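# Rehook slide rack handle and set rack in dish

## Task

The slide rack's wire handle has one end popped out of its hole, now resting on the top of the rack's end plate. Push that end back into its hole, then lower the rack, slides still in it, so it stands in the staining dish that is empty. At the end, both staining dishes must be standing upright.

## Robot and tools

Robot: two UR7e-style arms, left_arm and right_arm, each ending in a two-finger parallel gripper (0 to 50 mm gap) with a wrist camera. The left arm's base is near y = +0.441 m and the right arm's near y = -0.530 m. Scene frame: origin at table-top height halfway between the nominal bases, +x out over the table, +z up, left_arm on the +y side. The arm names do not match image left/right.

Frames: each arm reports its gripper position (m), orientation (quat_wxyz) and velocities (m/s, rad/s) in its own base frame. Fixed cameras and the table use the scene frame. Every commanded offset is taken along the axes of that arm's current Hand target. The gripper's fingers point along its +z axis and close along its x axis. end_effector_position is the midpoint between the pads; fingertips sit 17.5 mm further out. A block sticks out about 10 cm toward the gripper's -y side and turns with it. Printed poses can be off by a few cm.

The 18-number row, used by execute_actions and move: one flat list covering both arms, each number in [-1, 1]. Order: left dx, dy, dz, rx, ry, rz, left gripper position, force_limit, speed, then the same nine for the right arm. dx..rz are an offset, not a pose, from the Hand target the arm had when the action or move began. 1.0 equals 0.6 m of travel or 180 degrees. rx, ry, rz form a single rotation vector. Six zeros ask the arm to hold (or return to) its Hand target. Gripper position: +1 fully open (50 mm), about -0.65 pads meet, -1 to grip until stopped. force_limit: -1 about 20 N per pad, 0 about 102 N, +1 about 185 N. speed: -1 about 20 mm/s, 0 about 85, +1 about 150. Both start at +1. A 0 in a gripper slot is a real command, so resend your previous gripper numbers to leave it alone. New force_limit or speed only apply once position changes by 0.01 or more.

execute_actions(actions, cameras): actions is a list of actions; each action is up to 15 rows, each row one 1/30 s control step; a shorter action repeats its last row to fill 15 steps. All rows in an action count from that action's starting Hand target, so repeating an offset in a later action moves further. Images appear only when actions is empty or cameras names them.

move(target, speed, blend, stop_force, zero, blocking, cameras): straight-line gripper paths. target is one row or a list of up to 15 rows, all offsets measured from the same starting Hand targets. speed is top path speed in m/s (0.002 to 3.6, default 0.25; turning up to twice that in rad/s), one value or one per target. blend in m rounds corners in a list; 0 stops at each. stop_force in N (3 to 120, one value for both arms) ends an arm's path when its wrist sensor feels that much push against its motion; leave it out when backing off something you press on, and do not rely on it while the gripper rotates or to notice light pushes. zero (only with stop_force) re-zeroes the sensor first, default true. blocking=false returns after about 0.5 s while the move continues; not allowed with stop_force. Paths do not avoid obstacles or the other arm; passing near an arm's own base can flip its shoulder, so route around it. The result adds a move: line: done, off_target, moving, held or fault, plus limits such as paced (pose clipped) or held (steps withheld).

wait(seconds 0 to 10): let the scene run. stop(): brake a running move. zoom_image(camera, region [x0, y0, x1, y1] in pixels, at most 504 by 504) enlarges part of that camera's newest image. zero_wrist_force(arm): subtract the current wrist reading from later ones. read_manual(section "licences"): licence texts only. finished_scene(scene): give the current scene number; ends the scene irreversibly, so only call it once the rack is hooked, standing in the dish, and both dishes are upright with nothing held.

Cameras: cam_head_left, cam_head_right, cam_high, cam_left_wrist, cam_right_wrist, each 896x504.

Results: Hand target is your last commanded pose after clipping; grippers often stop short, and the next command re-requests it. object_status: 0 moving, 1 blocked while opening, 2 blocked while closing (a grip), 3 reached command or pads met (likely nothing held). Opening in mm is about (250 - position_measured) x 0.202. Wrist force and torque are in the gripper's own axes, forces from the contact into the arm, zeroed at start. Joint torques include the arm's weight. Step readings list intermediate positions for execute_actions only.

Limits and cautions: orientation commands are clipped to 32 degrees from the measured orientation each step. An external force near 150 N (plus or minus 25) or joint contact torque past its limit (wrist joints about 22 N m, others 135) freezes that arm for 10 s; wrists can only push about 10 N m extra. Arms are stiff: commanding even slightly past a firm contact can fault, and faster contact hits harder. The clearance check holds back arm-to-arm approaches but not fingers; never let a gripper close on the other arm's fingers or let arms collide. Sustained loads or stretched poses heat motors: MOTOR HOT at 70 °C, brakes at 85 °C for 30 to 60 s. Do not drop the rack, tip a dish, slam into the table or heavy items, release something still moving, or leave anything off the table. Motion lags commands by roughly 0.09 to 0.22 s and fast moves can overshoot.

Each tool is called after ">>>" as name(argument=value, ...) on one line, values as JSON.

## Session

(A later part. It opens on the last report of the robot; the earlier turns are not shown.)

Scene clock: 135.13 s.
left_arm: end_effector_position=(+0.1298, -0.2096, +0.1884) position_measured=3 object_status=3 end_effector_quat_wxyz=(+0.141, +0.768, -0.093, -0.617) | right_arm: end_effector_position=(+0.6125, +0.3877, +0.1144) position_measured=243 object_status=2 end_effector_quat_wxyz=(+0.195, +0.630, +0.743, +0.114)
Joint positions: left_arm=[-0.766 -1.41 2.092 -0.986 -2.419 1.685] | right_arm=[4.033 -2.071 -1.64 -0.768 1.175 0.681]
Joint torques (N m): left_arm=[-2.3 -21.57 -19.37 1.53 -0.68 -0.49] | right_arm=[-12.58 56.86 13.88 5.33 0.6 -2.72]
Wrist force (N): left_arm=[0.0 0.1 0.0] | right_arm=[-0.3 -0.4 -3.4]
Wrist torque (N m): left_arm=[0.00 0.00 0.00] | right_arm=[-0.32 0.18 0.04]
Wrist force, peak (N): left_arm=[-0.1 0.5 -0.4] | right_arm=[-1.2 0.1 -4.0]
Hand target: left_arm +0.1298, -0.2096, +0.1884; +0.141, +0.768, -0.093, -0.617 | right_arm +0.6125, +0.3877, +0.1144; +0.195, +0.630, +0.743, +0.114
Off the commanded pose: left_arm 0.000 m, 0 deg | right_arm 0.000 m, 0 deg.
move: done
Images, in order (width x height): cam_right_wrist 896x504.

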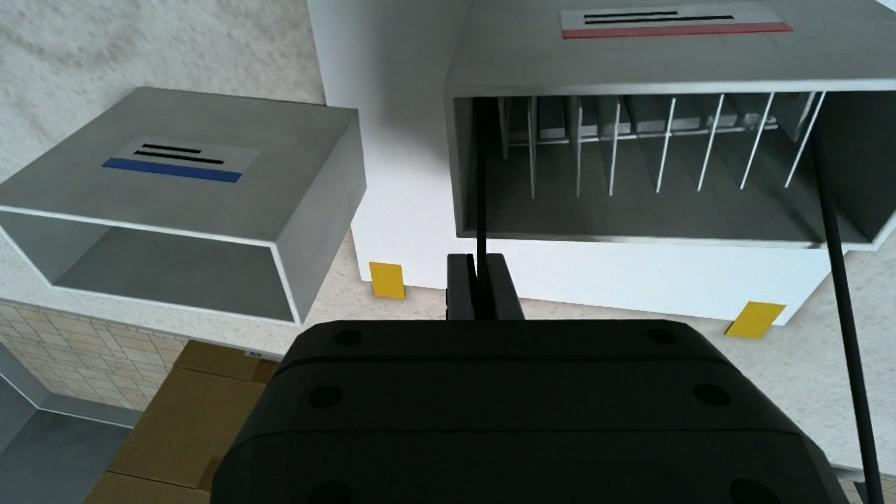

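>>> move(target=[0,0,0,0,0,0,1,1,1, 0.0038,0,0,0,0.0202,0.0093,-1,-0.7,-0.4], speed=0.05, stop_force=8, cameras=["cam_right_wrist"])

>>> zoom_image(camera="cam_right_wrist", region=[440, 65, 540, 165])

Scene clock: 140.10 s.
left_arm: end_effector_position=(+0.1298, -0.2096, +0.1884) position_measured=3 object_status=3 end_effector_quat_wxyz=(+0.141, +0.768, -0.093, -0.617) | right_arm: end_effector_position=(+0.6123, +0.3899, +0.1140) position_measured=243 object_status=2 end_effector_quat_wxyz=(+0.170, +0.637, +0.739, +0.137)
Joint positions: left_arm=[-0.766 -1.41 2.092 -0.986 -2.419 1.685] | right_arm=[4.017 -2.063 -1.663 -0.704 1.228 0.677]
Joint torques (N m): left_arm=[-1.81 -21.07 -19.78 1.54 -0.62 -0.5] | right_arm=[-12.35 57.51 15.31 6.08 0.76 -2.53]
Wrist force (N): left_arm=[0.0 0.3 0.0] | right_arm=[-0.8 -1.5 -2.2]
Wrist torque (N m): left_arm=[0.05 -0.01 -0.01] | right_arm=[-0.33 0.03 -0.14]
Wrist force, peak (N): left_arm=[0.2 -0.1 -0.5] | right_arm=[-2.0 0.2 -3.6]
Hand target: left_arm +0.1298, -0.2096, +0.1884; +0.141, +0.768, -0.093, -0.617 | right_arm +0.6123, +0.3899, +0.1140; +0.170, +0.637, +0.739, +0.137
Off the commanded pose: left_arm 0.000 m, 0 deg | right_arm 0.000 m, 0 deg.
move: done
Images, in order (width x height): cam_right_wrist 896x504.

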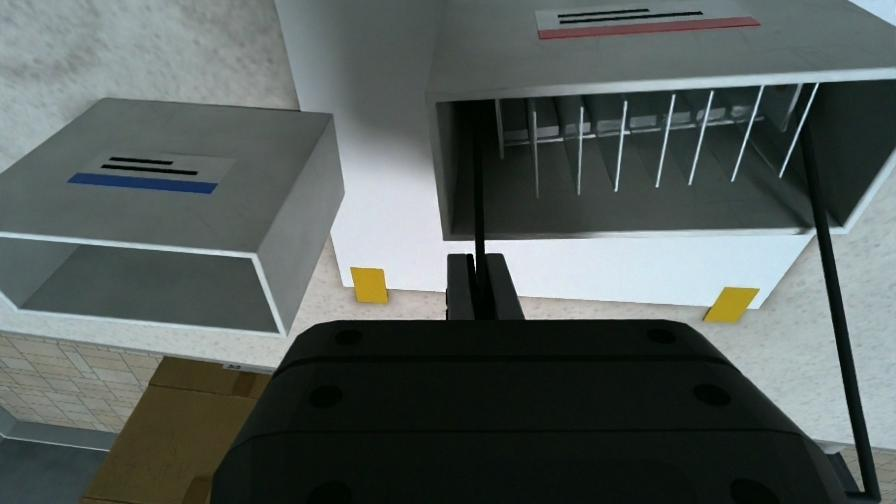

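Scaled by 5.040 from the camera's 896x504 image, which has a finer 1280x720 frame.

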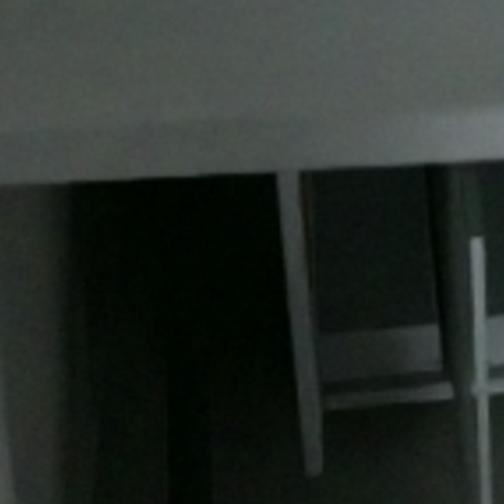

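>>> wait(seconds=0.1, cameras=["cam_high","cam_head_left","cam_head_right"])

>>> zoom_image(camera="cam_high", region=[380, 270, 500, 380])

>>> zoom_image(camera="cam_head_left", region=[430, 120, 600, 260])

Scene clock: 162.97 s.
left_arm: end_effector_position=(+0.1298, -0.2096, +0.1884) position_measured=3 object_status=3 end_effector_quat_wxyz=(+0.141, +0.768, -0.093, -0.617) | right_arm: end_effector_position=(+0.6123, +0.3899, +0.1140) position_measured=243 object_status=2 end_effector_quat_wxyz=(+0.170, +0.637, +0.739, +0.137)
Joint positions: left_arm=[-0.766 -1.41 2.092 -0.986 -2.419 1.685] | right_arm=[4.017 -2.063 -1.663 -0.704 1.228 0.677]
Joint torques (N m): left_arm=[-3 -20.99 -19.63 1.4 -0.52 -0.37] | right_arm=[-12.77 57.95 15.04 6.12 0.72 -2.49]
Wrist force (N): left_arm=[0.0 0.2 0.1] | right_arm=[-0.9 -1.6 -2.3]
Wrist torque (N m): left_arm=[0.03 -0.01 0.00] | right_arm=[-0.35 0.05 -0.14]
Wrist force, peak (N): left_arm=[-0.3 0.3 -0.5] | right_arm=[-0.9 -1.6 -2.7]
Hand target: left_arm +0.1298, -0.2096, +0.1884; +0.141, +0.768, -0.093, -0.617 | right_arm +0.6123, +0.3899, +0.1140; +0.170, +0.637, +0.739, +0.137
Tool commands: left_gripper/position=+1.0 left_gripper/force_limit=+1.0 left_gripper/speed=+1.0 right_gripper/position=-1.0 right_gripper/force_limit=-0.7 right_gripper/speed=-0.4
Off the commanded pose: left_arm 0.000 m, 0 deg | right_arm 0.000 m, 0 deg.
wait: 0.10 s; at rest from the start
Images, in order (width x height): cam_head_left 896x504, cam_head_right 896x504, cam_high 896x504.

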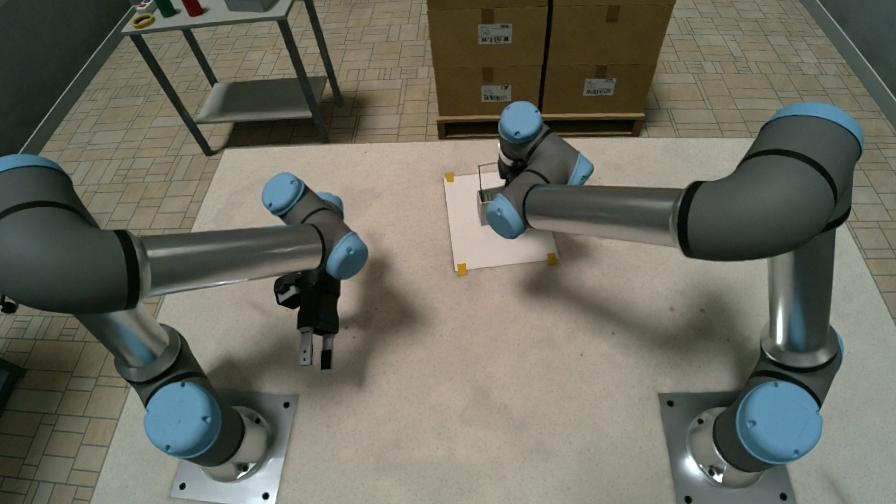

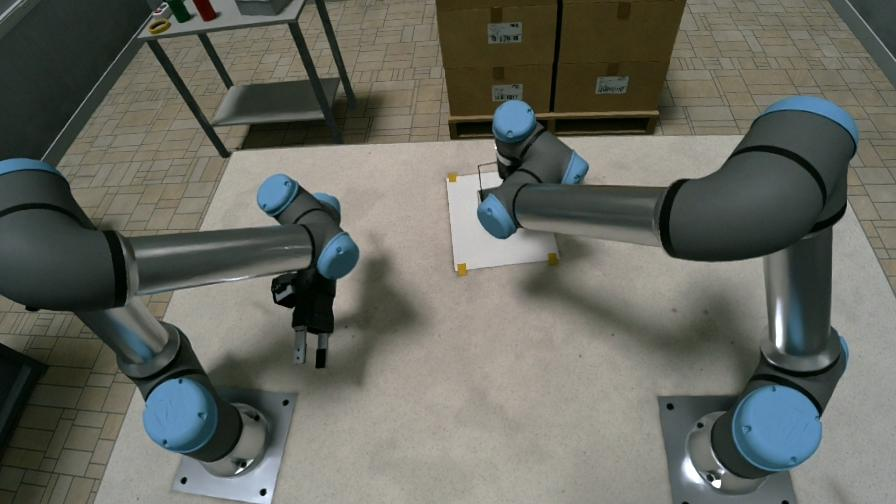

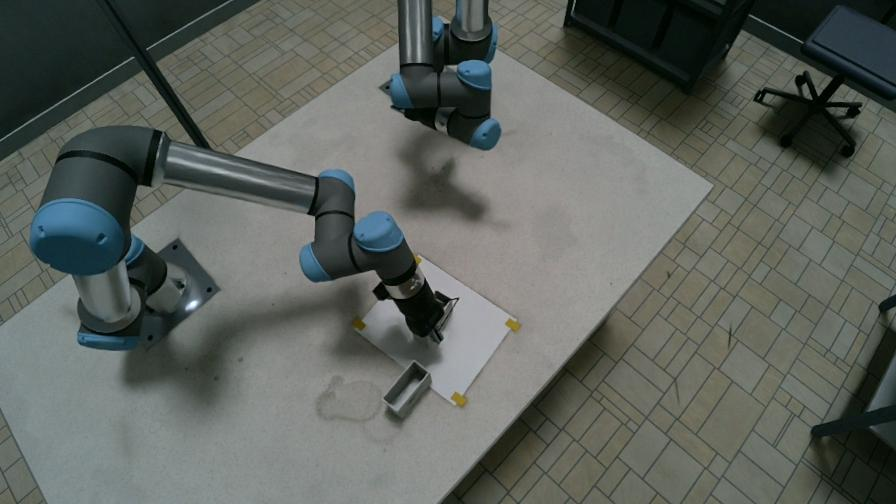

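Scaled by 4.200 from the camera's 896x504 image, which has a finer 1280x720 frame.

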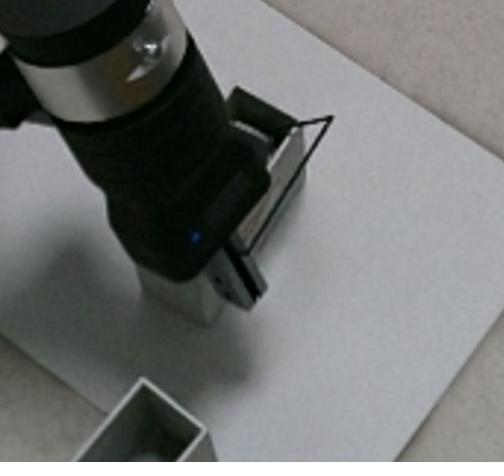

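Scaled by 2.965 from the camera's 896x504 image, which has a finer 1280x720 frame.

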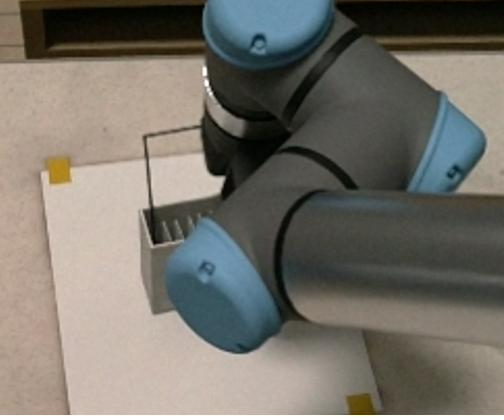

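>>> move(target=[0,0,0,0,0,0,1,1,1, -0.0017,0.0058,-0.0027,0,-0.0076,-0.0035,-1,-0.7,-0.4], speed=0.04, cameras=["cam_right_wrist"])

>>> zoom_image(camera="cam_right_wrist", region=[460, 70, 530, 140])

Scene clock: 179.23 s.
left_arm: end_effector_position=(+0.1298, -0.2096, +0.1884) position_measured=3 object_status=3 end_effector_quat_wxyz=(+0.141, +0.768, -0.093, -0.617) | right_arm: end_effector_position=(+0.6148, +0.3895, +0.1170) position_measured=243 object_status=2 end_effector_quat_wxyz=(+0.179, +0.634, +0.741, +0.129)
Joint positions: left_arm=[-0.766 -1.41 2.092 -0.986 -2.419 1.685] | right_arm=[4.021 -2.067 -1.645 -0.735 1.209 0.676]
Joint torques (N m): left_arm=[-2.15 -21.23 -20.02 1.57 -0.61 -0.35] | right_arm=[13.61 32.23 32.5 1.34 -2.42 -2.55]
Wrist force (N): left_arm=[-0.1 0.2 0.1] | right_arm=[0.1 -1.7 -1.1]
Wrist torque (N m): left_arm=[0.03 0.02 0.00] | right_arm=[-0.37 0.07 -0.09]
Wrist force, peak (N): left_arm=[0.0 0.5 0.3] | right_arm=[-0.9 -1.7 -2.5]
Hand target: left_arm +0.1298, -0.2096, +0.1884; +0.141, +0.768, -0.093, -0.617 | right_arm +0.6148, +0.3895, +0.1170; +0.179, +0.634, +0.741, +0.129
Off the commanded pose: left_arm 0.000 m, 0 deg | right_arm 0.000 m, 0 deg.
move: done
Images, in order (width x height): cam_right_wrist 896x504.

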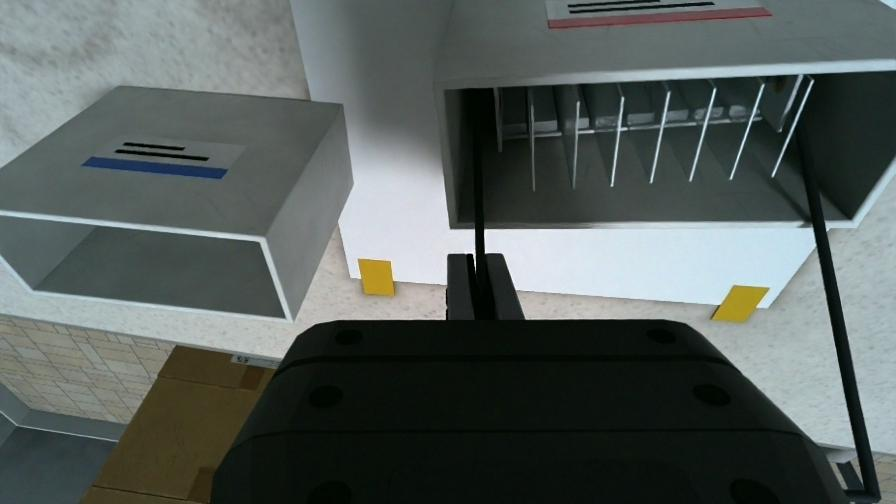

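Scaled by 7.200 from the camera's 896x504 image, which has a finer 1280x720 frame.

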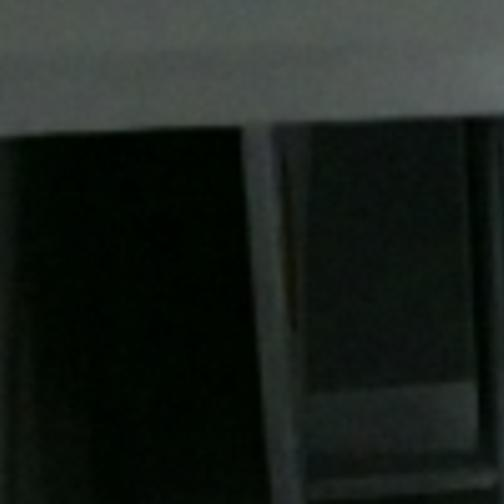

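>>> move(target=[0,0,0,0,0,0,1,1,1, 0.0022,0.0047,0.002,-0.0012,0.0051,-0.011,-1,-0.7,-0.4], speed=0.04, cameras=["cam_right_wrist"])

>>> zoom_image(camera="cam_right_wrist", region=[460, 70, 530, 140])

Scene clock: 187.13 s.
left_arm: end_effector_position=(+0.1298, -0.2096, +0.1884) position_measured=3 object_status=3 end_effector_quat_wxyz=(+0.141, +0.768, -0.093, -0.617) | right_arm: end_effector_position=(+0.6177, +0.3912, +0.1170) position_measured=243 object_status=2 end_effector_quat_wxyz=(+0.177, +0.620, +0.753, +0.132)
Joint positions: left_arm=[-0.766 -1.41 2.092 -0.986 -2.419 1.685] | right_arm=[4.015 -2.07 -1.643 -0.718 1.221 0.631]
Joint torques (N m): left_arm=[-2.41 -21.55 -19.98 1.54 -0.57 -0.34] | right_arm=[-12.73 31.07 31.4 6.05 0.5 -2.47]
Wrist force (N): left_arm=[0.1 -0.1 0.1] | right_arm=[-0.5 -1.4 -2.1]
Wrist torque (N m): left_arm=[-0.02 -0.02 0.00] | right_arm=[-0.31 0.10 -0.09]
Wrist force, peak (N): left_arm=[0.0 0.4 -0.6] | right_arm=[-0.4 -1.7 -2.1]
Hand target: left_arm +0.1298, -0.2096, +0.1884; +0.141, +0.768, -0.093, -0.617 | right_arm +0.6177, +0.3912, +0.1170; +0.177, +0.620, +0.753, +0.132
Off the commanded pose: left_arm 0.000 m, 0 deg | right_arm 0.000 m, 0 deg.
move: done
Images, in order (width x height): cam_right_wrist 896x504.

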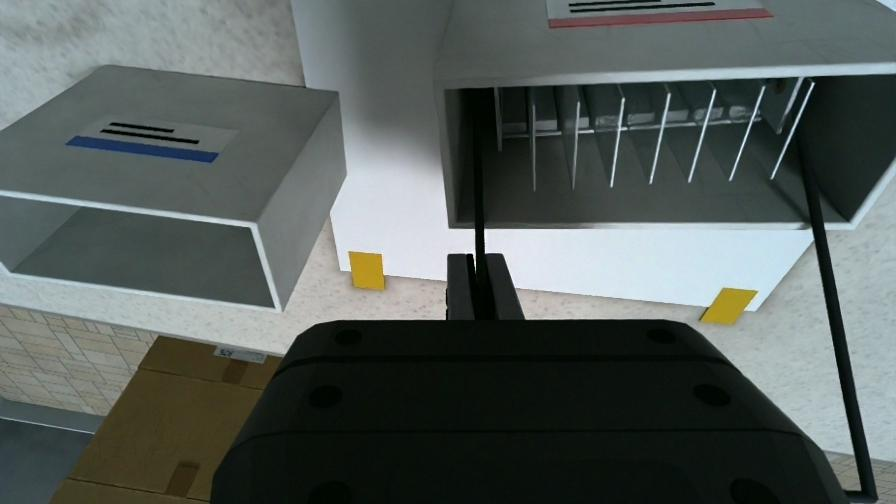

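Scaled by 7.200 from the camera's 896x504 image, which has a finer 1280x720 frame.

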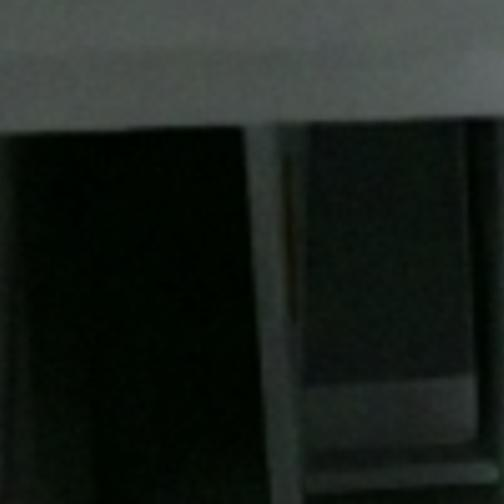

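>>> move(target=[0,0,0,0,0,0,1,1,1, -0.0016,-0.0133,-0.014,-0.0433,-0.0069,0.0109,-1,-0.7,-0.4], speed=0.06, cameras=["cam_right_wrist"])

>>> zoom_image(camera="cam_right_wrist", region=[450, 60, 550, 160])

Scene clock: 197.57 s.
left_arm: end_effector_position=(+0.1298, -0.2096, +0.1884) position_measured=3 object_status=3 end_effector_quat_wxyz=(+0.141, +0.768, -0.093, -0.617) | right_arm: end_effector_position=(+0.6072, +0.3889, +0.1213) position_measured=243 object_status=2 end_effector_quat_wxyz=(+0.224, +0.621, +0.730, +0.179)
Joint positions: left_arm=[-0.766 -1.41 2.092 -0.986 -2.419 1.685] | right_arm=[4.065 -2.036 -1.764 -0.549 1.105 0.675]
Joint torques (N m): left_arm=[-2.9 -20.05 -19.85 1.48 -0.59 -0.32] | right_arm=[13.91 56.05 13.41 6.01 -2.63 2.3]
Wrist force (N): left_arm=[0.0 0.0 -0.2] | right_arm=[-1.3 -1.0 -1.8]
Wrist torque (N m): left_arm=[-0.02 0.00 0.00] | right_arm=[-0.43 0.23 -0.21]
Wrist force, peak (N): left_arm=[0.4 0.2 -0.6] | right_arm=[-0.3 -1.8 -2.5]
Hand target: left_arm +0.1298, -0.2096, +0.1884; +0.141, +0.768, -0.093, -0.617 | right_arm +0.6071, +0.3889, +0.1213; +0.225, +0.621, +0.729, +0.179
Off the commanded pose: left_arm 0.000 m, 0 deg | right_arm 0.000 m, 0 deg.
move: done
Images, in order (width x height): cam_right_wrist 896x504.

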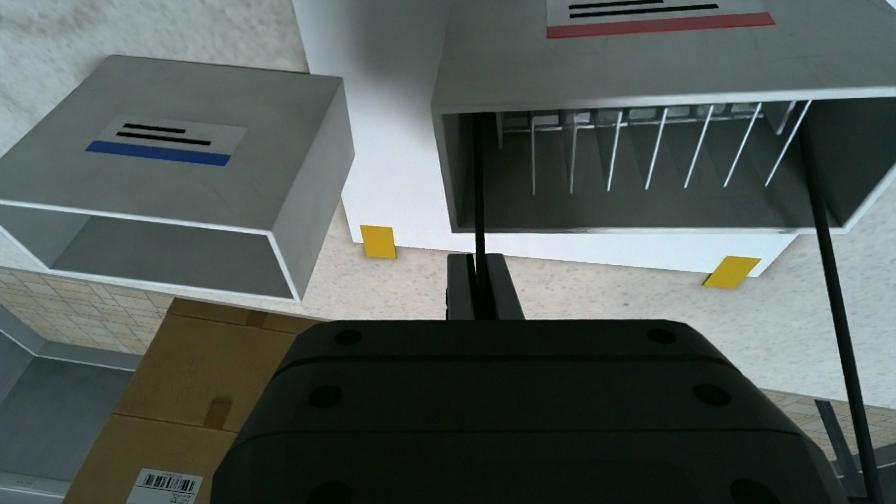

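Scaled by 5.040 from the camera's 896x504 image, which has a finer 1280x720 frame.

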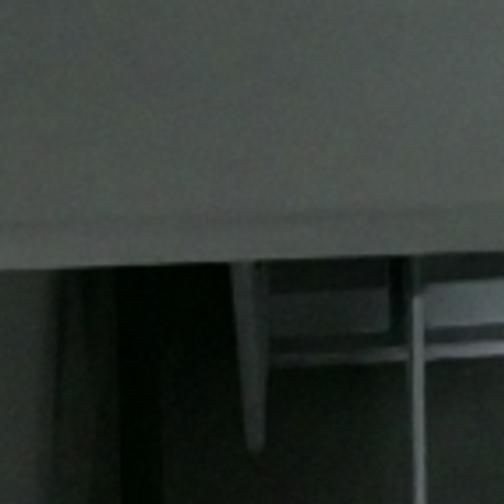

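>>> move(target=[0,0,0,0,0,0,1,1,1, 0.0015,0.0032,0.004,-0.0012,0.006,-0.0093,-1,-0.7,-0.4], speed=0.05, cameras=["cam_right_wrist"])

>>> zoom_image(camera="cam_right_wrist", region=[450, 60, 550, 160])

Scene clock: 213.73 s.
left_arm: end_effector_position=(+0.1298, -0.2096, +0.1884) position_measured=3 object_status=3 end_effector_quat_wxyz=(+0.141, +0.768, -0.093, -0.617) | right_arm: end_effector_position=(+0.6099, +0.3900, +0.1203) position_measured=243 object_status=2 end_effector_quat_wxyz=(+0.221, +0.608, +0.740, +0.183)
Joint positions: left_arm=[-0.766 -1.41 2.092 -0.986 -2.419 1.685] | right_arm=[4.057 -2.041 -1.766 -0.523 1.12 0.632]
Joint torques (N m): left_arm=[-3.19 -19.86 -19.84 1.53 -0.64 -0.26] | right_arm=[-12.67 29.55 13.32 5.8 0.5 -2.78]
Wrist force (N): left_arm=[0.0 -0.2 -0.1] | right_arm=[0.0 -1.1 -2.1]
Wrist torque (N m): left_arm=[-0.03 -0.01 -0.01] | right_arm=[-0.40 0.21 -0.04]
Wrist force, peak (N): left_arm=[-0.1 0.3 -0.6] | right_arm=[-1.3 -1.3 -1.9]
Hand target: left_arm +0.1298, -0.2096, +0.1884; +0.141, +0.768, -0.093, -0.617 | right_arm +0.6099, +0.3900, +0.1203; +0.221, +0.608, +0.740, +0.183
Off the commanded pose: left_arm 0.000 m, 0 deg | right_arm 0.000 m, 0 deg.
move: done
Images, in order (width x height): cam_right_wrist 896x504.

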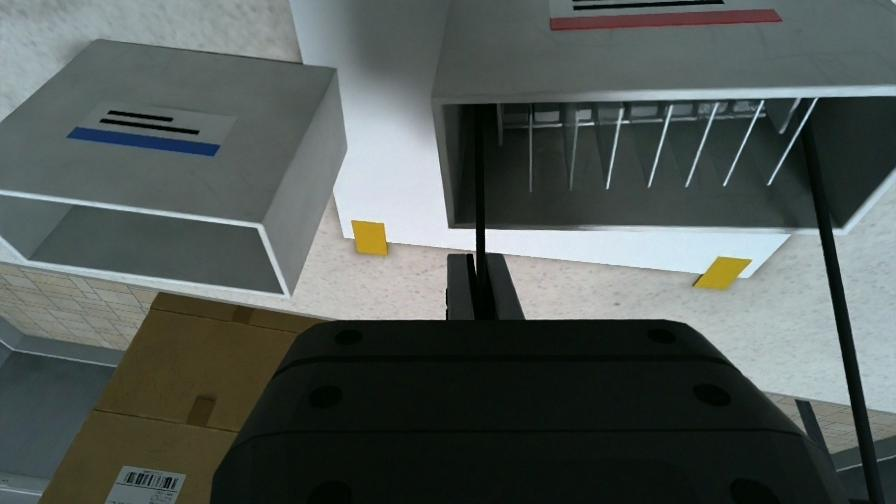

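Scaled by 5.040 from the camera's 896x504 image, which has a finer 1280x720 frame.

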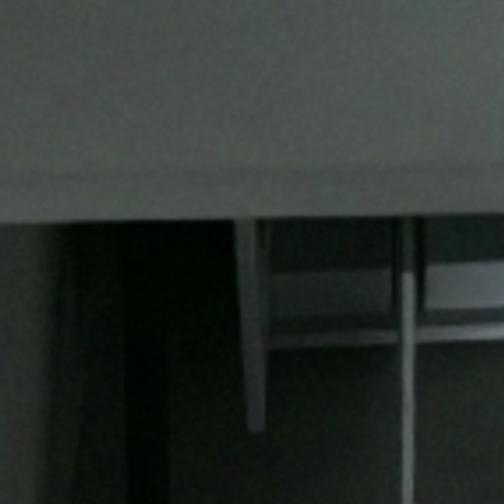

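>>> move(target=[0,0,0,0,0,0,1,1,1, 0.0043,0,0.0002,0,0.021,0.0136,-1,-0.7,-0.4], speed=0.05, stop_force=8, cameras=["cam_right_wrist"])

>>> zoom_image(camera="cam_right_wrist", region=[450, 60, 550, 160])

Scene clock: 222.10 s.
left_arm: end_effector_position=(+0.1298, -0.2096, +0.1884) position_measured=3 object_status=3 end_effector_quat_wxyz=(+0.141, +0.768, -0.093, -0.617) | right_arm: end_effector_position=(+0.6096, +0.3925, +0.1199) position_measured=243 object_status=2 end_effector_quat_wxyz=(+0.193, +0.617, +0.734, +0.208)
Joint positions: left_arm=[-0.766 -1.41 2.092 -0.986 -2.419 1.685] | right_arm=[4.039 -2.037 -1.785 -0.457 1.181 0.638]
Joint torques (N m): left_arm=[-2.74 -20.6 -20.41 1.52 -0.64 -0.38] | right_arm=[-11.91 56.39 14.23 6.31 0.73 2.12]
Wrist force (N): left_arm=[-0.1 0.0 -0.3] | right_arm=[-0.8 -2.0 -1.5]
Wrist torque (N m): left_arm=[0.00 0.02 0.00] | right_arm=[-0.44 0.07 -0.21]
Wrist force, peak (N): left_arm=[0.1 0.5 -0.6] | right_arm=[-1.1 -1.8 -2.0]
Hand target: left_arm +0.1298, -0.2096, +0.1884; +0.141, +0.768, -0.093, -0.617 | right_arm +0.6096, +0.3925, +0.1199; +0.193, +0.617, +0.734, +0.208
Off the commanded pose: left_arm 0.000 m, 0 deg | right_arm 0.000 m, 0 deg.
move: done
Images, in order (width x height): cam_right_wrist 896x504.

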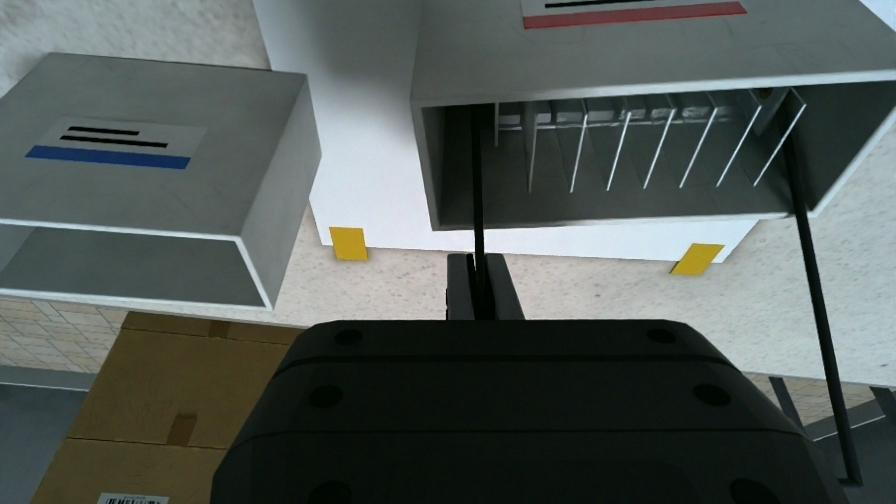

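Scaled by 5.040 from the camera's 896x504 image, which has a finer 1280x720 frame.

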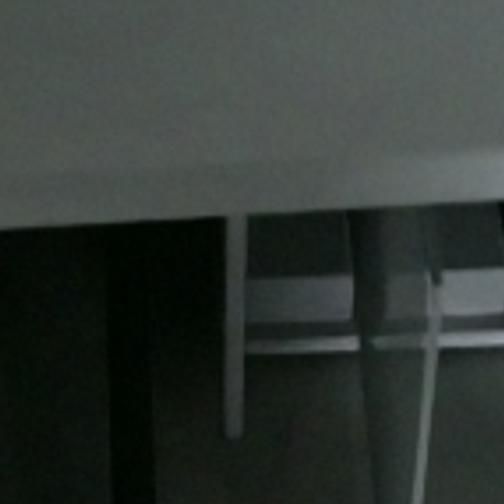

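>>> move(target=[0,0,0,0,0,0,1,1,1, 0,0.0021,0.0014,-0.0001,0.003,-0.0047,-1,-0.7,-0.4], speed=0.03)

>>> move(target=[0,0,0,0,0,0,1,1,1, 0,-0.0014,0.0021,0,0,0,-1,-0.7,-0.4], speed=0.03)

>>> move(target=[0,0,0,0,0,0,1,1,1, 0,0.0027,-0.0042,0,0,0,-1,-0.7,-0.4], speed=0.02, cameras=["cam_right_wrist"])

>>> zoom_image(camera="cam_right_wrist", region=[450, 60, 550, 160])

Scene clock: 236.27 s.
left_arm: end_effector_position=(+0.1298, -0.2096, +0.1884) position_measured=3 object_status=3 end_effector_quat_wxyz=(+0.141, +0.768, -0.093, -0.617) | right_arm: end_effector_position=(+0.6110, +0.3928, +0.1199) position_measured=243 object_status=2 end_effector_quat_wxyz=(+0.191, +0.611, +0.739, +0.209)
Joint positions: left_arm=[-0.766 -1.41 2.092 -0.986 -2.419 1.685] | right_arm=[4.034 -2.039 -1.784 -0.448 1.19 0.617]
Joint torques (N m): left_arm=[-3.44 -20 -19.71 1.6 -0.72 -0.33] | right_arm=[-12.82 29.89 30.54 6.34 0.58 -2.32]
Wrist force (N): left_arm=[0.0 0.0 -0.1] | right_arm=[-0.2 -2.2 -1.6]
Wrist torque (N m): left_arm=[0.00 -0.01 0.00] | right_arm=[-0.43 0.14 -0.14]
Wrist force, peak (N): left_arm=[0.3 0.3 -0.5] | right_arm=[-1.3 -2.1 -1.7]
Hand target: left_arm +0.1298, -0.2096, +0.1884; +0.141, +0.768, -0.093, -0.617 | right_arm +0.6111, +0.3928, +0.1199; +0.191, +0.611, +0.739, +0.209
Off the commanded pose: left_arm 0.000 m, 0 deg | right_arm 0.000 m, 0 deg.
move: done

Scene clock: 236.97 s.
left_arm: end_effector_position=(+0.1298, -0.2096, +0.1884) position_measured=3 object_status=3 end_effector_quat_wxyz=(+0.141, +0.768, -0.093, -0.617) | right_arm: end_effector_position=(+0.6111, +0.3928, +0.1184) position_measured=243 object_status=2 end_effector_quat_wxyz=(+0.191, +0.611, +0.739, +0.209)
Joint positions: left_arm=[-0.766 -1.41 2.092 -0.986 -2.419 1.685] | right_arm=[4.034 -2.041 -1.786 -0.444 1.19 0.616]
Joint torques (N m): left_arm=[-4.12 -19.99 -20.15 1.46 -0.66 -0.38] | right_arm=[-12.26 27.99 13.93 5.82 0.74 -2.66]
Wrist force (N): left_arm=[0.1 0.3 -0.1] | right_arm=[-1.0 -1.2 -2.7]
Wrist torque (N m): left_arm=[0.04 -0.01 0.00] | right_arm=[-0.41 0.13 -0.14]
Wrist force, peak (N): left_arm=[-0.4 0.3 -0.3] | right_arm=[-1.0 -1.4 -2.9]
Hand target: left_arm +0.1298, -0.2096, +0.1884; +0.141, +0.768, -0.093, -0.617 | right_arm +0.6111, +0.3928, +0.1184; +0.191, +0.611, +0.739, +0.209
Off the commanded pose: left_arm 0.000 m, 0 deg | right_arm 0.000 m, 0 deg.
move: done

Scene clock: 237.67 s.
left_arm: end_effector_position=(+0.1298, -0.2096, +0.1884) position_measured=3 object_status=3 end_effector_quat_wxyz=(+0.141, +0.768, -0.093, -0.617) | right_arm: end_effector_position=(+0.6111, +0.3928, +0.1212) position_measured=243 object_status=2 end_effector_quat_wxyz=(+0.191, +0.611, +0.739, +0.209)
Joint positions: left_arm=[-0.766 -1.41 2.092 -0.986 -2.419 1.685] | right_arm=[4.034 -2.037 -1.783 -0.451 1.19 0.616]
Joint torques (N m): left_arm=[-3.27 -20.33 -20.32 1.48 -0.59 -0.3] | right_arm=[3.76 55.58 30.29 1.18 -0.81 0.55]
Wrist force (N): left_arm=[-0.2 0.1 -0.4] | right_arm=[-0.5 -1.4 -1.3]
Wrist torque (N m): left_arm=[0.01 0.03 0.00] | right_arm=[-0.45 0.17 -0.10]
Wrist force, peak (N): left_arm=[-0.2 0.1 -0.4] | right_arm=[-1.0 -1.1 -3.1]
Hand target: left_arm +0.1298, -0.2096, +0.1884; +0.141, +0.768, -0.093, -0.617 | right_arm +0.6110, +0.3928, +0.1214; +0.191, +0.611, +0.739, +0.209
Off the commanded pose: left_arm 0.000 m, 0 deg | right_arm 0.000 m, 0 deg.
move: done
Images, in order (width x height): cam_right_wrist 896x504.

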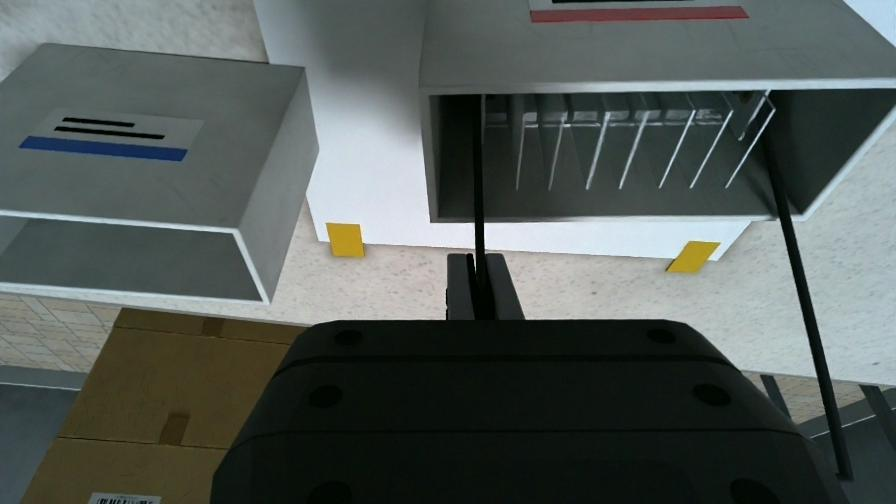

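Scaled by 5.040 from the camera's 896x504 image, which has a finer 1280x720 frame.

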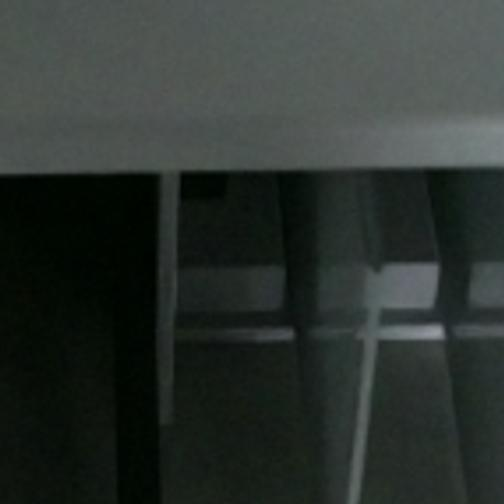

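>>> move(target=[[0,0,0,0,0,0,1,1,1, 0,0,-0.0003,0,0,0,1,-0.7,-0.5],[0,0,0,0,0,0,1,1,1, 0,0,-0.13,0,0,0,1,-0.7,-0.5]], speed=[0.05,0.25], cameras=["cam_right_wrist"])

>>> zoom_image(camera="cam_right_wrist", region=[400, 50, 650, 230])

Scene clock: 248.27 s.
left_arm: end_effector_position=(+0.1298, -0.2096, +0.1884) position_measured=3 object_status=3 end_effector_quat_wxyz=(+0.141, +0.768, -0.093, -0.617) | right_arm: end_effector_position=(+0.5691, +0.3869, +0.1867) position_measured=3 object_status=3 end_effector_quat_wxyz=(+0.191, +0.611, +0.739, +0.209)
Joint positions: left_arm=[-0.766 -1.41 2.092 -0.986 -2.419 1.685] | right_arm=[4.087 -1.868 -1.826 -0.597 1.168 0.668]
Joint torques (N m): left_arm=[-3.25 -19.93 -20.44 1.53 -0.6 -0.39] | right_arm=[12.65 51.39 16.02 1.31 -2.56 2.19]
Wrist force (N): left_arm=[-0.2 -0.1 0.1] | right_arm=[-0.8 -1.4 -1.2]
Wrist torque (N m): left_arm=[-0.02 0.03 0.00] | right_arm=[-0.41 0.20 -0.25]
Wrist force, peak (N): left_arm=[-0.5 0.2 -0.3] | right_arm=[-0.6 -1.5 -2.6]
Hand target: left_arm +0.1298, -0.2096, +0.1884; +0.141, +0.768, -0.093, -0.617 | right_arm +0.5691, +0.3869, +0.1868; +0.191, +0.611, +0.739, +0.209
Off the commanded pose: left_arm 0.000 m, 0 deg | right_arm 0.000 m, 0 deg.
move: done
Images, in order (width x height): cam_right_wrist 896x504.

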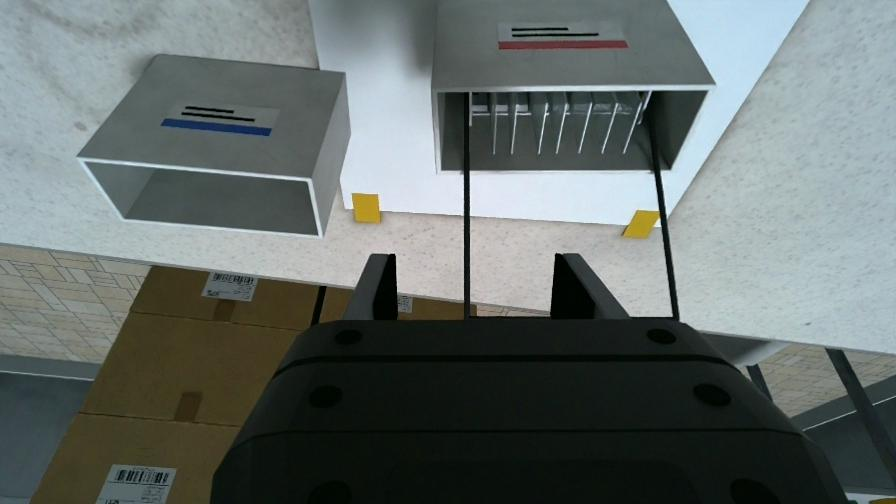

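Scaled by 2.016 from the camera's 896x504 image, which has a finer 1280x720 frame.

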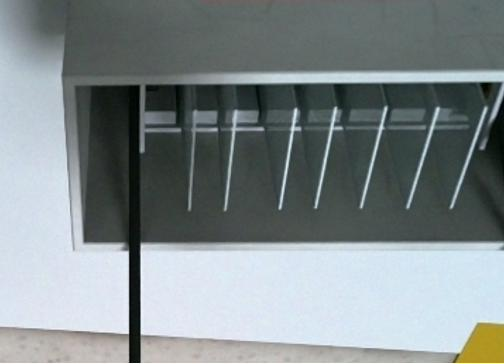

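>>> move(target=[[0,0,0,0,0,0,1,1,1, -0.0027,0.0542,-0.0839,0,0,0,1,-0.7,-0.5],[0,0,0,0,0,0,1,1,1, 0.0635,0.0875,-0.0608,0.0859,-0.0696,0.4933,1,-0.7,-0.5]], speed=0.4, blend=[0.02,0], cameras=["cam_right_wrist"])

>>> zoom_image(camera="cam_right_wrist", region=[380, 50, 630, 330])

Scene clock: 258.70 s.
left_arm: end_effector_position=(+0.1298, -0.2096, +0.1884) position_measured=3 object_status=3 end_effector_quat_wxyz=(+0.141, +0.768, -0.093, -0.617) | right_arm: end_effector_position=(+0.5858, +0.4303, +0.2449) position_measured=3 object_status=3 end_effector_quat_wxyz=(-0.013, +0.986, +0.100, +0.130)
Joint positions: left_arm=[-0.766 -1.41 2.092 -0.986 -2.419 1.685] | right_arm=[4.019 -1.984 -1.355 -1.167 1.408 2.229]
Joint torques (N m): left_arm=[-3.45 -19.03 -19.57 1.34 -0.55 -0.36] | right_arm=[-12.44 31.63 35.58 1.26 1.08 2.06]
Wrist force (N): left_arm=[0.2 0.3 0.0] | right_arm=[0.7 -0.1 -0.6]
Wrist torque (N m): left_arm=[0.04 -0.04 0.00] | right_arm=[-0.12 -0.07 -0.16]
Wrist force, peak (N): left_arm=[0.0 0.6 -0.4] | right_arm=[-0.4 -3.0 0.9]
Hand target: left_arm +0.1298, -0.2096, +0.1884; +0.141, +0.768, -0.093, -0.617 | right_arm +0.5858, +0.4303, +0.2449; -0.013, +0.986, +0.100, +0.130
Off the commanded pose: left_arm 0.000 m, 0 deg | right_arm 0.000 m, 0 deg.
move: done
Images, in order (width x height): cam_right_wrist 896x504.

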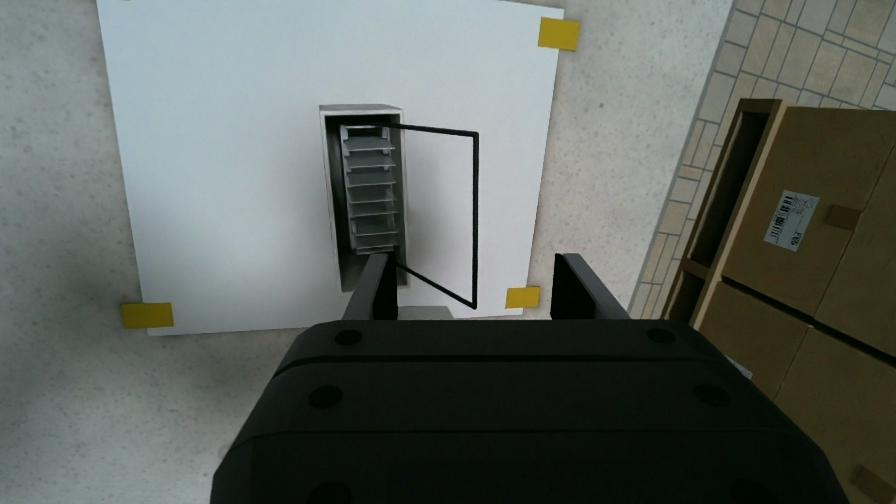

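Scaled by 1.800 from the camera's 896x504 image, which has a finer 1280x720 frame.

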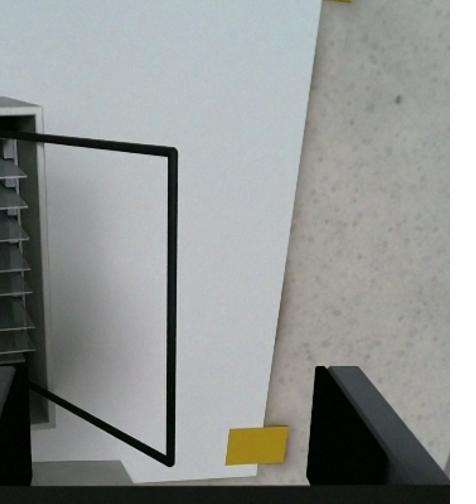

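>>> move(target=[0,0,0,0,0,0,1,1,1, 0.0068,0,0.1373,0,0,-0.0046,1,-0.4,-0.5], speed=0.2, stop_force=12, cameras=["cam_right_wrist"])

>>> zoom_image(camera="cam_right_wrist", region=[330, 60, 580, 330])

Scene clock: 279.13 s.
left_arm: end_effector_position=(+0.1298, -0.2096, +0.1884) position_measured=3 object_status=3 end_effector_quat_wxyz=(+0.141, +0.768, -0.093, -0.617) | right_arm: end_effector_position=(+0.6105, +0.4354, +0.1664) position_measured=3 object_status=3 end_effector_quat_wxyz=(-0.012, +0.986, +0.107, +0.130)
Joint positions: left_arm=[-0.766 -1.41 2.092 -0.986 -2.419 1.685] | right_arm=[3.995 -2.089 -1.406 -1.007 1.413 2.192]
Joint torques (N m): left_arm=[-4.32 -19.36 -20.51 1.6 -0.56 -0.39] | right_arm=[-12.5 35.36 33.9 5.95 1.14 -2.47]
Wrist force (N): left_arm=[0.0 0.0 -0.1] | right_arm=[0.5 -0.5 -0.9]
Wrist torque (N m): left_arm=[0.01 0.00 0.00] | right_arm=[-0.16 -0.03 -0.05]
Wrist force, peak (N): left_arm=[0.1 0.5 -0.6] | right_arm=[0.7 -0.1 -2.4]
Hand target: left_arm +0.1298, -0.2096, +0.1884; +0.141, +0.768, -0.093, -0.617 | right_arm +0.6105, +0.4354, +0.1664; -0.012, +0.986, +0.107, +0.130
Off the commanded pose: left_arm 0.000 m, 0 deg | right_arm 0.000 m, 0 deg.
move: done
Images, in order (width x height): cam_right_wrist 896x504.

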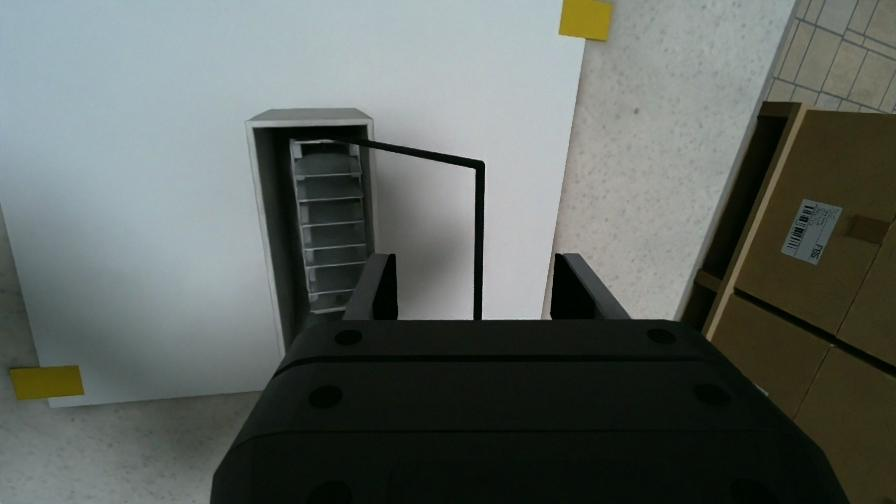

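Scaled by 1.867 from the camera's 896x504 image, which has a finer 1280x720 frame.

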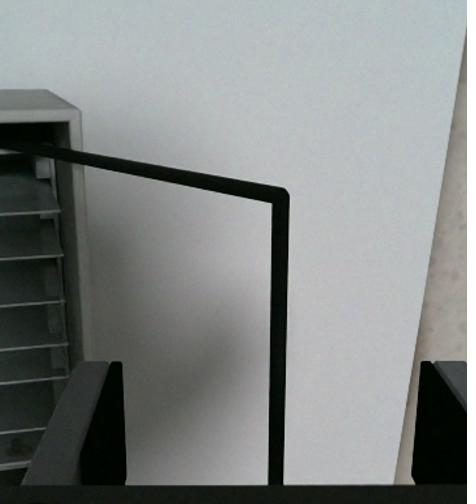

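>>> move(target=[0,0,0,0,0,0,1,1,1, 0,0,0,0,0,0,-1,-0.4,-0.5], speed=0.1)

>>> move(target=[[0,0,0,0,0,0,1,1,1, -0.0332,0,0.0018,0,0.0555,0,-1,-0.4,-0.5],[0,0,0,0,0,0,1,1,1, -0.0618,0,0.0001,0,0.111,0,-1,-0.4,-0.5]], speed=0.1, blend=0.003, cameras=["cam_right_wrist","cam_high"])

>>> zoom_image(camera="cam_right_wrist", region=[330, 60, 580, 330])

Scene clock: 282.50 s.
left_arm: end_effector_position=(+0.1298, -0.2096, +0.1884) position_measured=3 object_status=3 end_effector_quat_wxyz=(+0.141, +0.768, -0.093, -0.617) | right_arm: end_effector_position=(+0.6105, +0.4354, +0.1664) position_measured=245 object_status=2 end_effector_quat_wxyz=(-0.012, +0.986, +0.107, +0.130)
Joint positions: left_arm=[-0.766 -1.41 2.092 -0.986 -2.419 1.685] | right_arm=[3.995 -2.089 -1.406 -1.007 1.413 2.192]
Joint torques (N m): left_arm=[-4.46 -19.35 -20.41 1.45 -0.61 -0.42] | right_arm=[-12.74 35.05 33.65 5.81 1.02 -2.46]
Wrist force (N): left_arm=[0.1 0.4 -0.2] | right_arm=[0.5 -0.1 -0.7]
Wrist torque (N m): left_arm=[0.05 -0.01 0.00] | right_arm=[-0.12 -0.07 -0.07]
Wrist force, peak (N): left_arm=[0.3 0.3 -0.3] | right_arm=[0.9 -0.3 -0.8]
Hand target: left_arm +0.1298, -0.2096, +0.1884; +0.141, +0.768, -0.093, -0.617 | right_arm +0.6105, +0.4354, +0.1664; -0.012, +0.986, +0.107, +0.130
Off the commanded pose: left_arm 0.000 m, 0 deg | right_arm 0.000 m, 0 deg.
move: done

Scene clock: 284.87 s.
left_arm: end_effector_position=(+0.1298, -0.2096, +0.1884) position_measured=3 object_status=3 end_effector_quat_wxyz=(+0.141, +0.768, -0.093, -0.617) | right_arm: end_effector_position=(+0.5785, +0.4319, +0.1630) position_measured=245 object_status=2 end_effector_quat_wxyz=(-0.042, +0.945, +0.100, +0.309)
Joint positions: left_arm=[-0.766 -1.41 2.092 -0.986 -2.419 1.685] | right_arm=[4.116 -1.966 -1.804 -0.443 1.163 2.23]
Joint torques (N m): left_arm=[-3.5 -18.66 -19.75 1.6 -0.65 -0.37] | right_arm=[19.6 14.55 -19.67 -7.39 5.21 2.52]
Wrist force (N): left_arm=[0.2 0.1 -0.3] | right_arm=[45.8 2.4 -37.2]
Wrist torque (N m): left_arm=[0.01 -0.04 0.00] | right_arm=[-0.08 0.41 -0.31]
Wrist force, peak (N): left_arm=[0.0 0.4 -0.5] | right_arm=[45.8 2.4 -37.2]
Hand target: left_arm +0.1298, -0.2096, +0.1884; +0.141, +0.768, -0.093, -0.617 | right_arm +0.5756, +0.4277, +0.1567; -0.031, +0.948, +0.103, +0.299
Off the commanded pose: left_arm 0.000 m, 0 deg | right_arm 0.008 m, 2 deg.
move: off_target (right_arm)
Images, in order (width x height): cam_high 896x504, cam_right_wrist 896x504.

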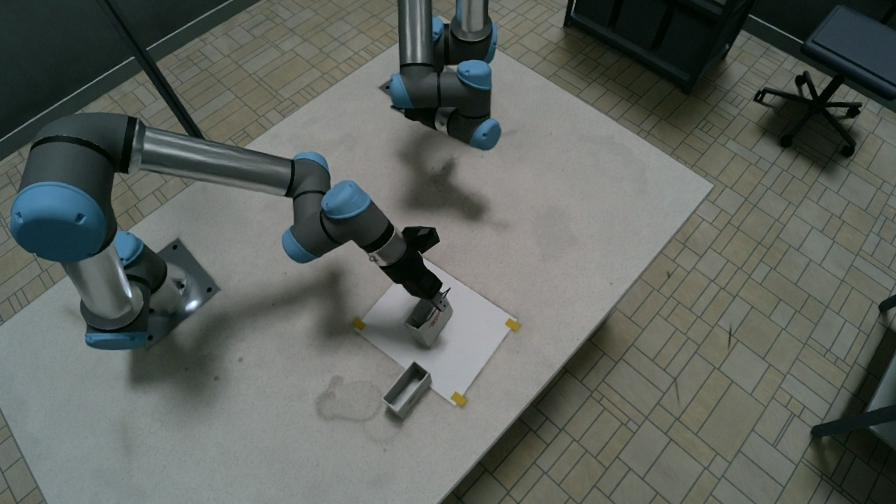

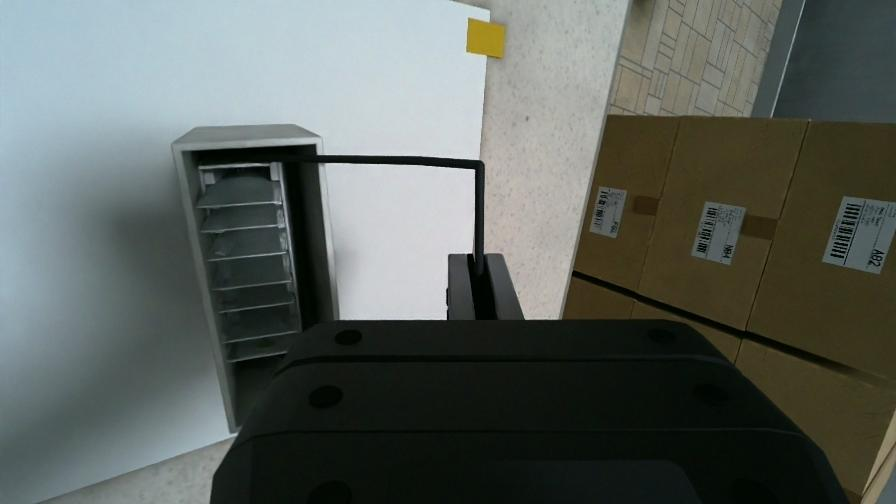

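Scaled by 1.867 from the camera's 896x504 image, which has a finer 1280x720 frame.

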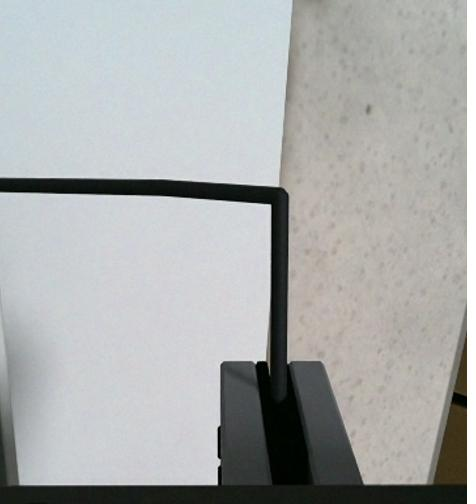

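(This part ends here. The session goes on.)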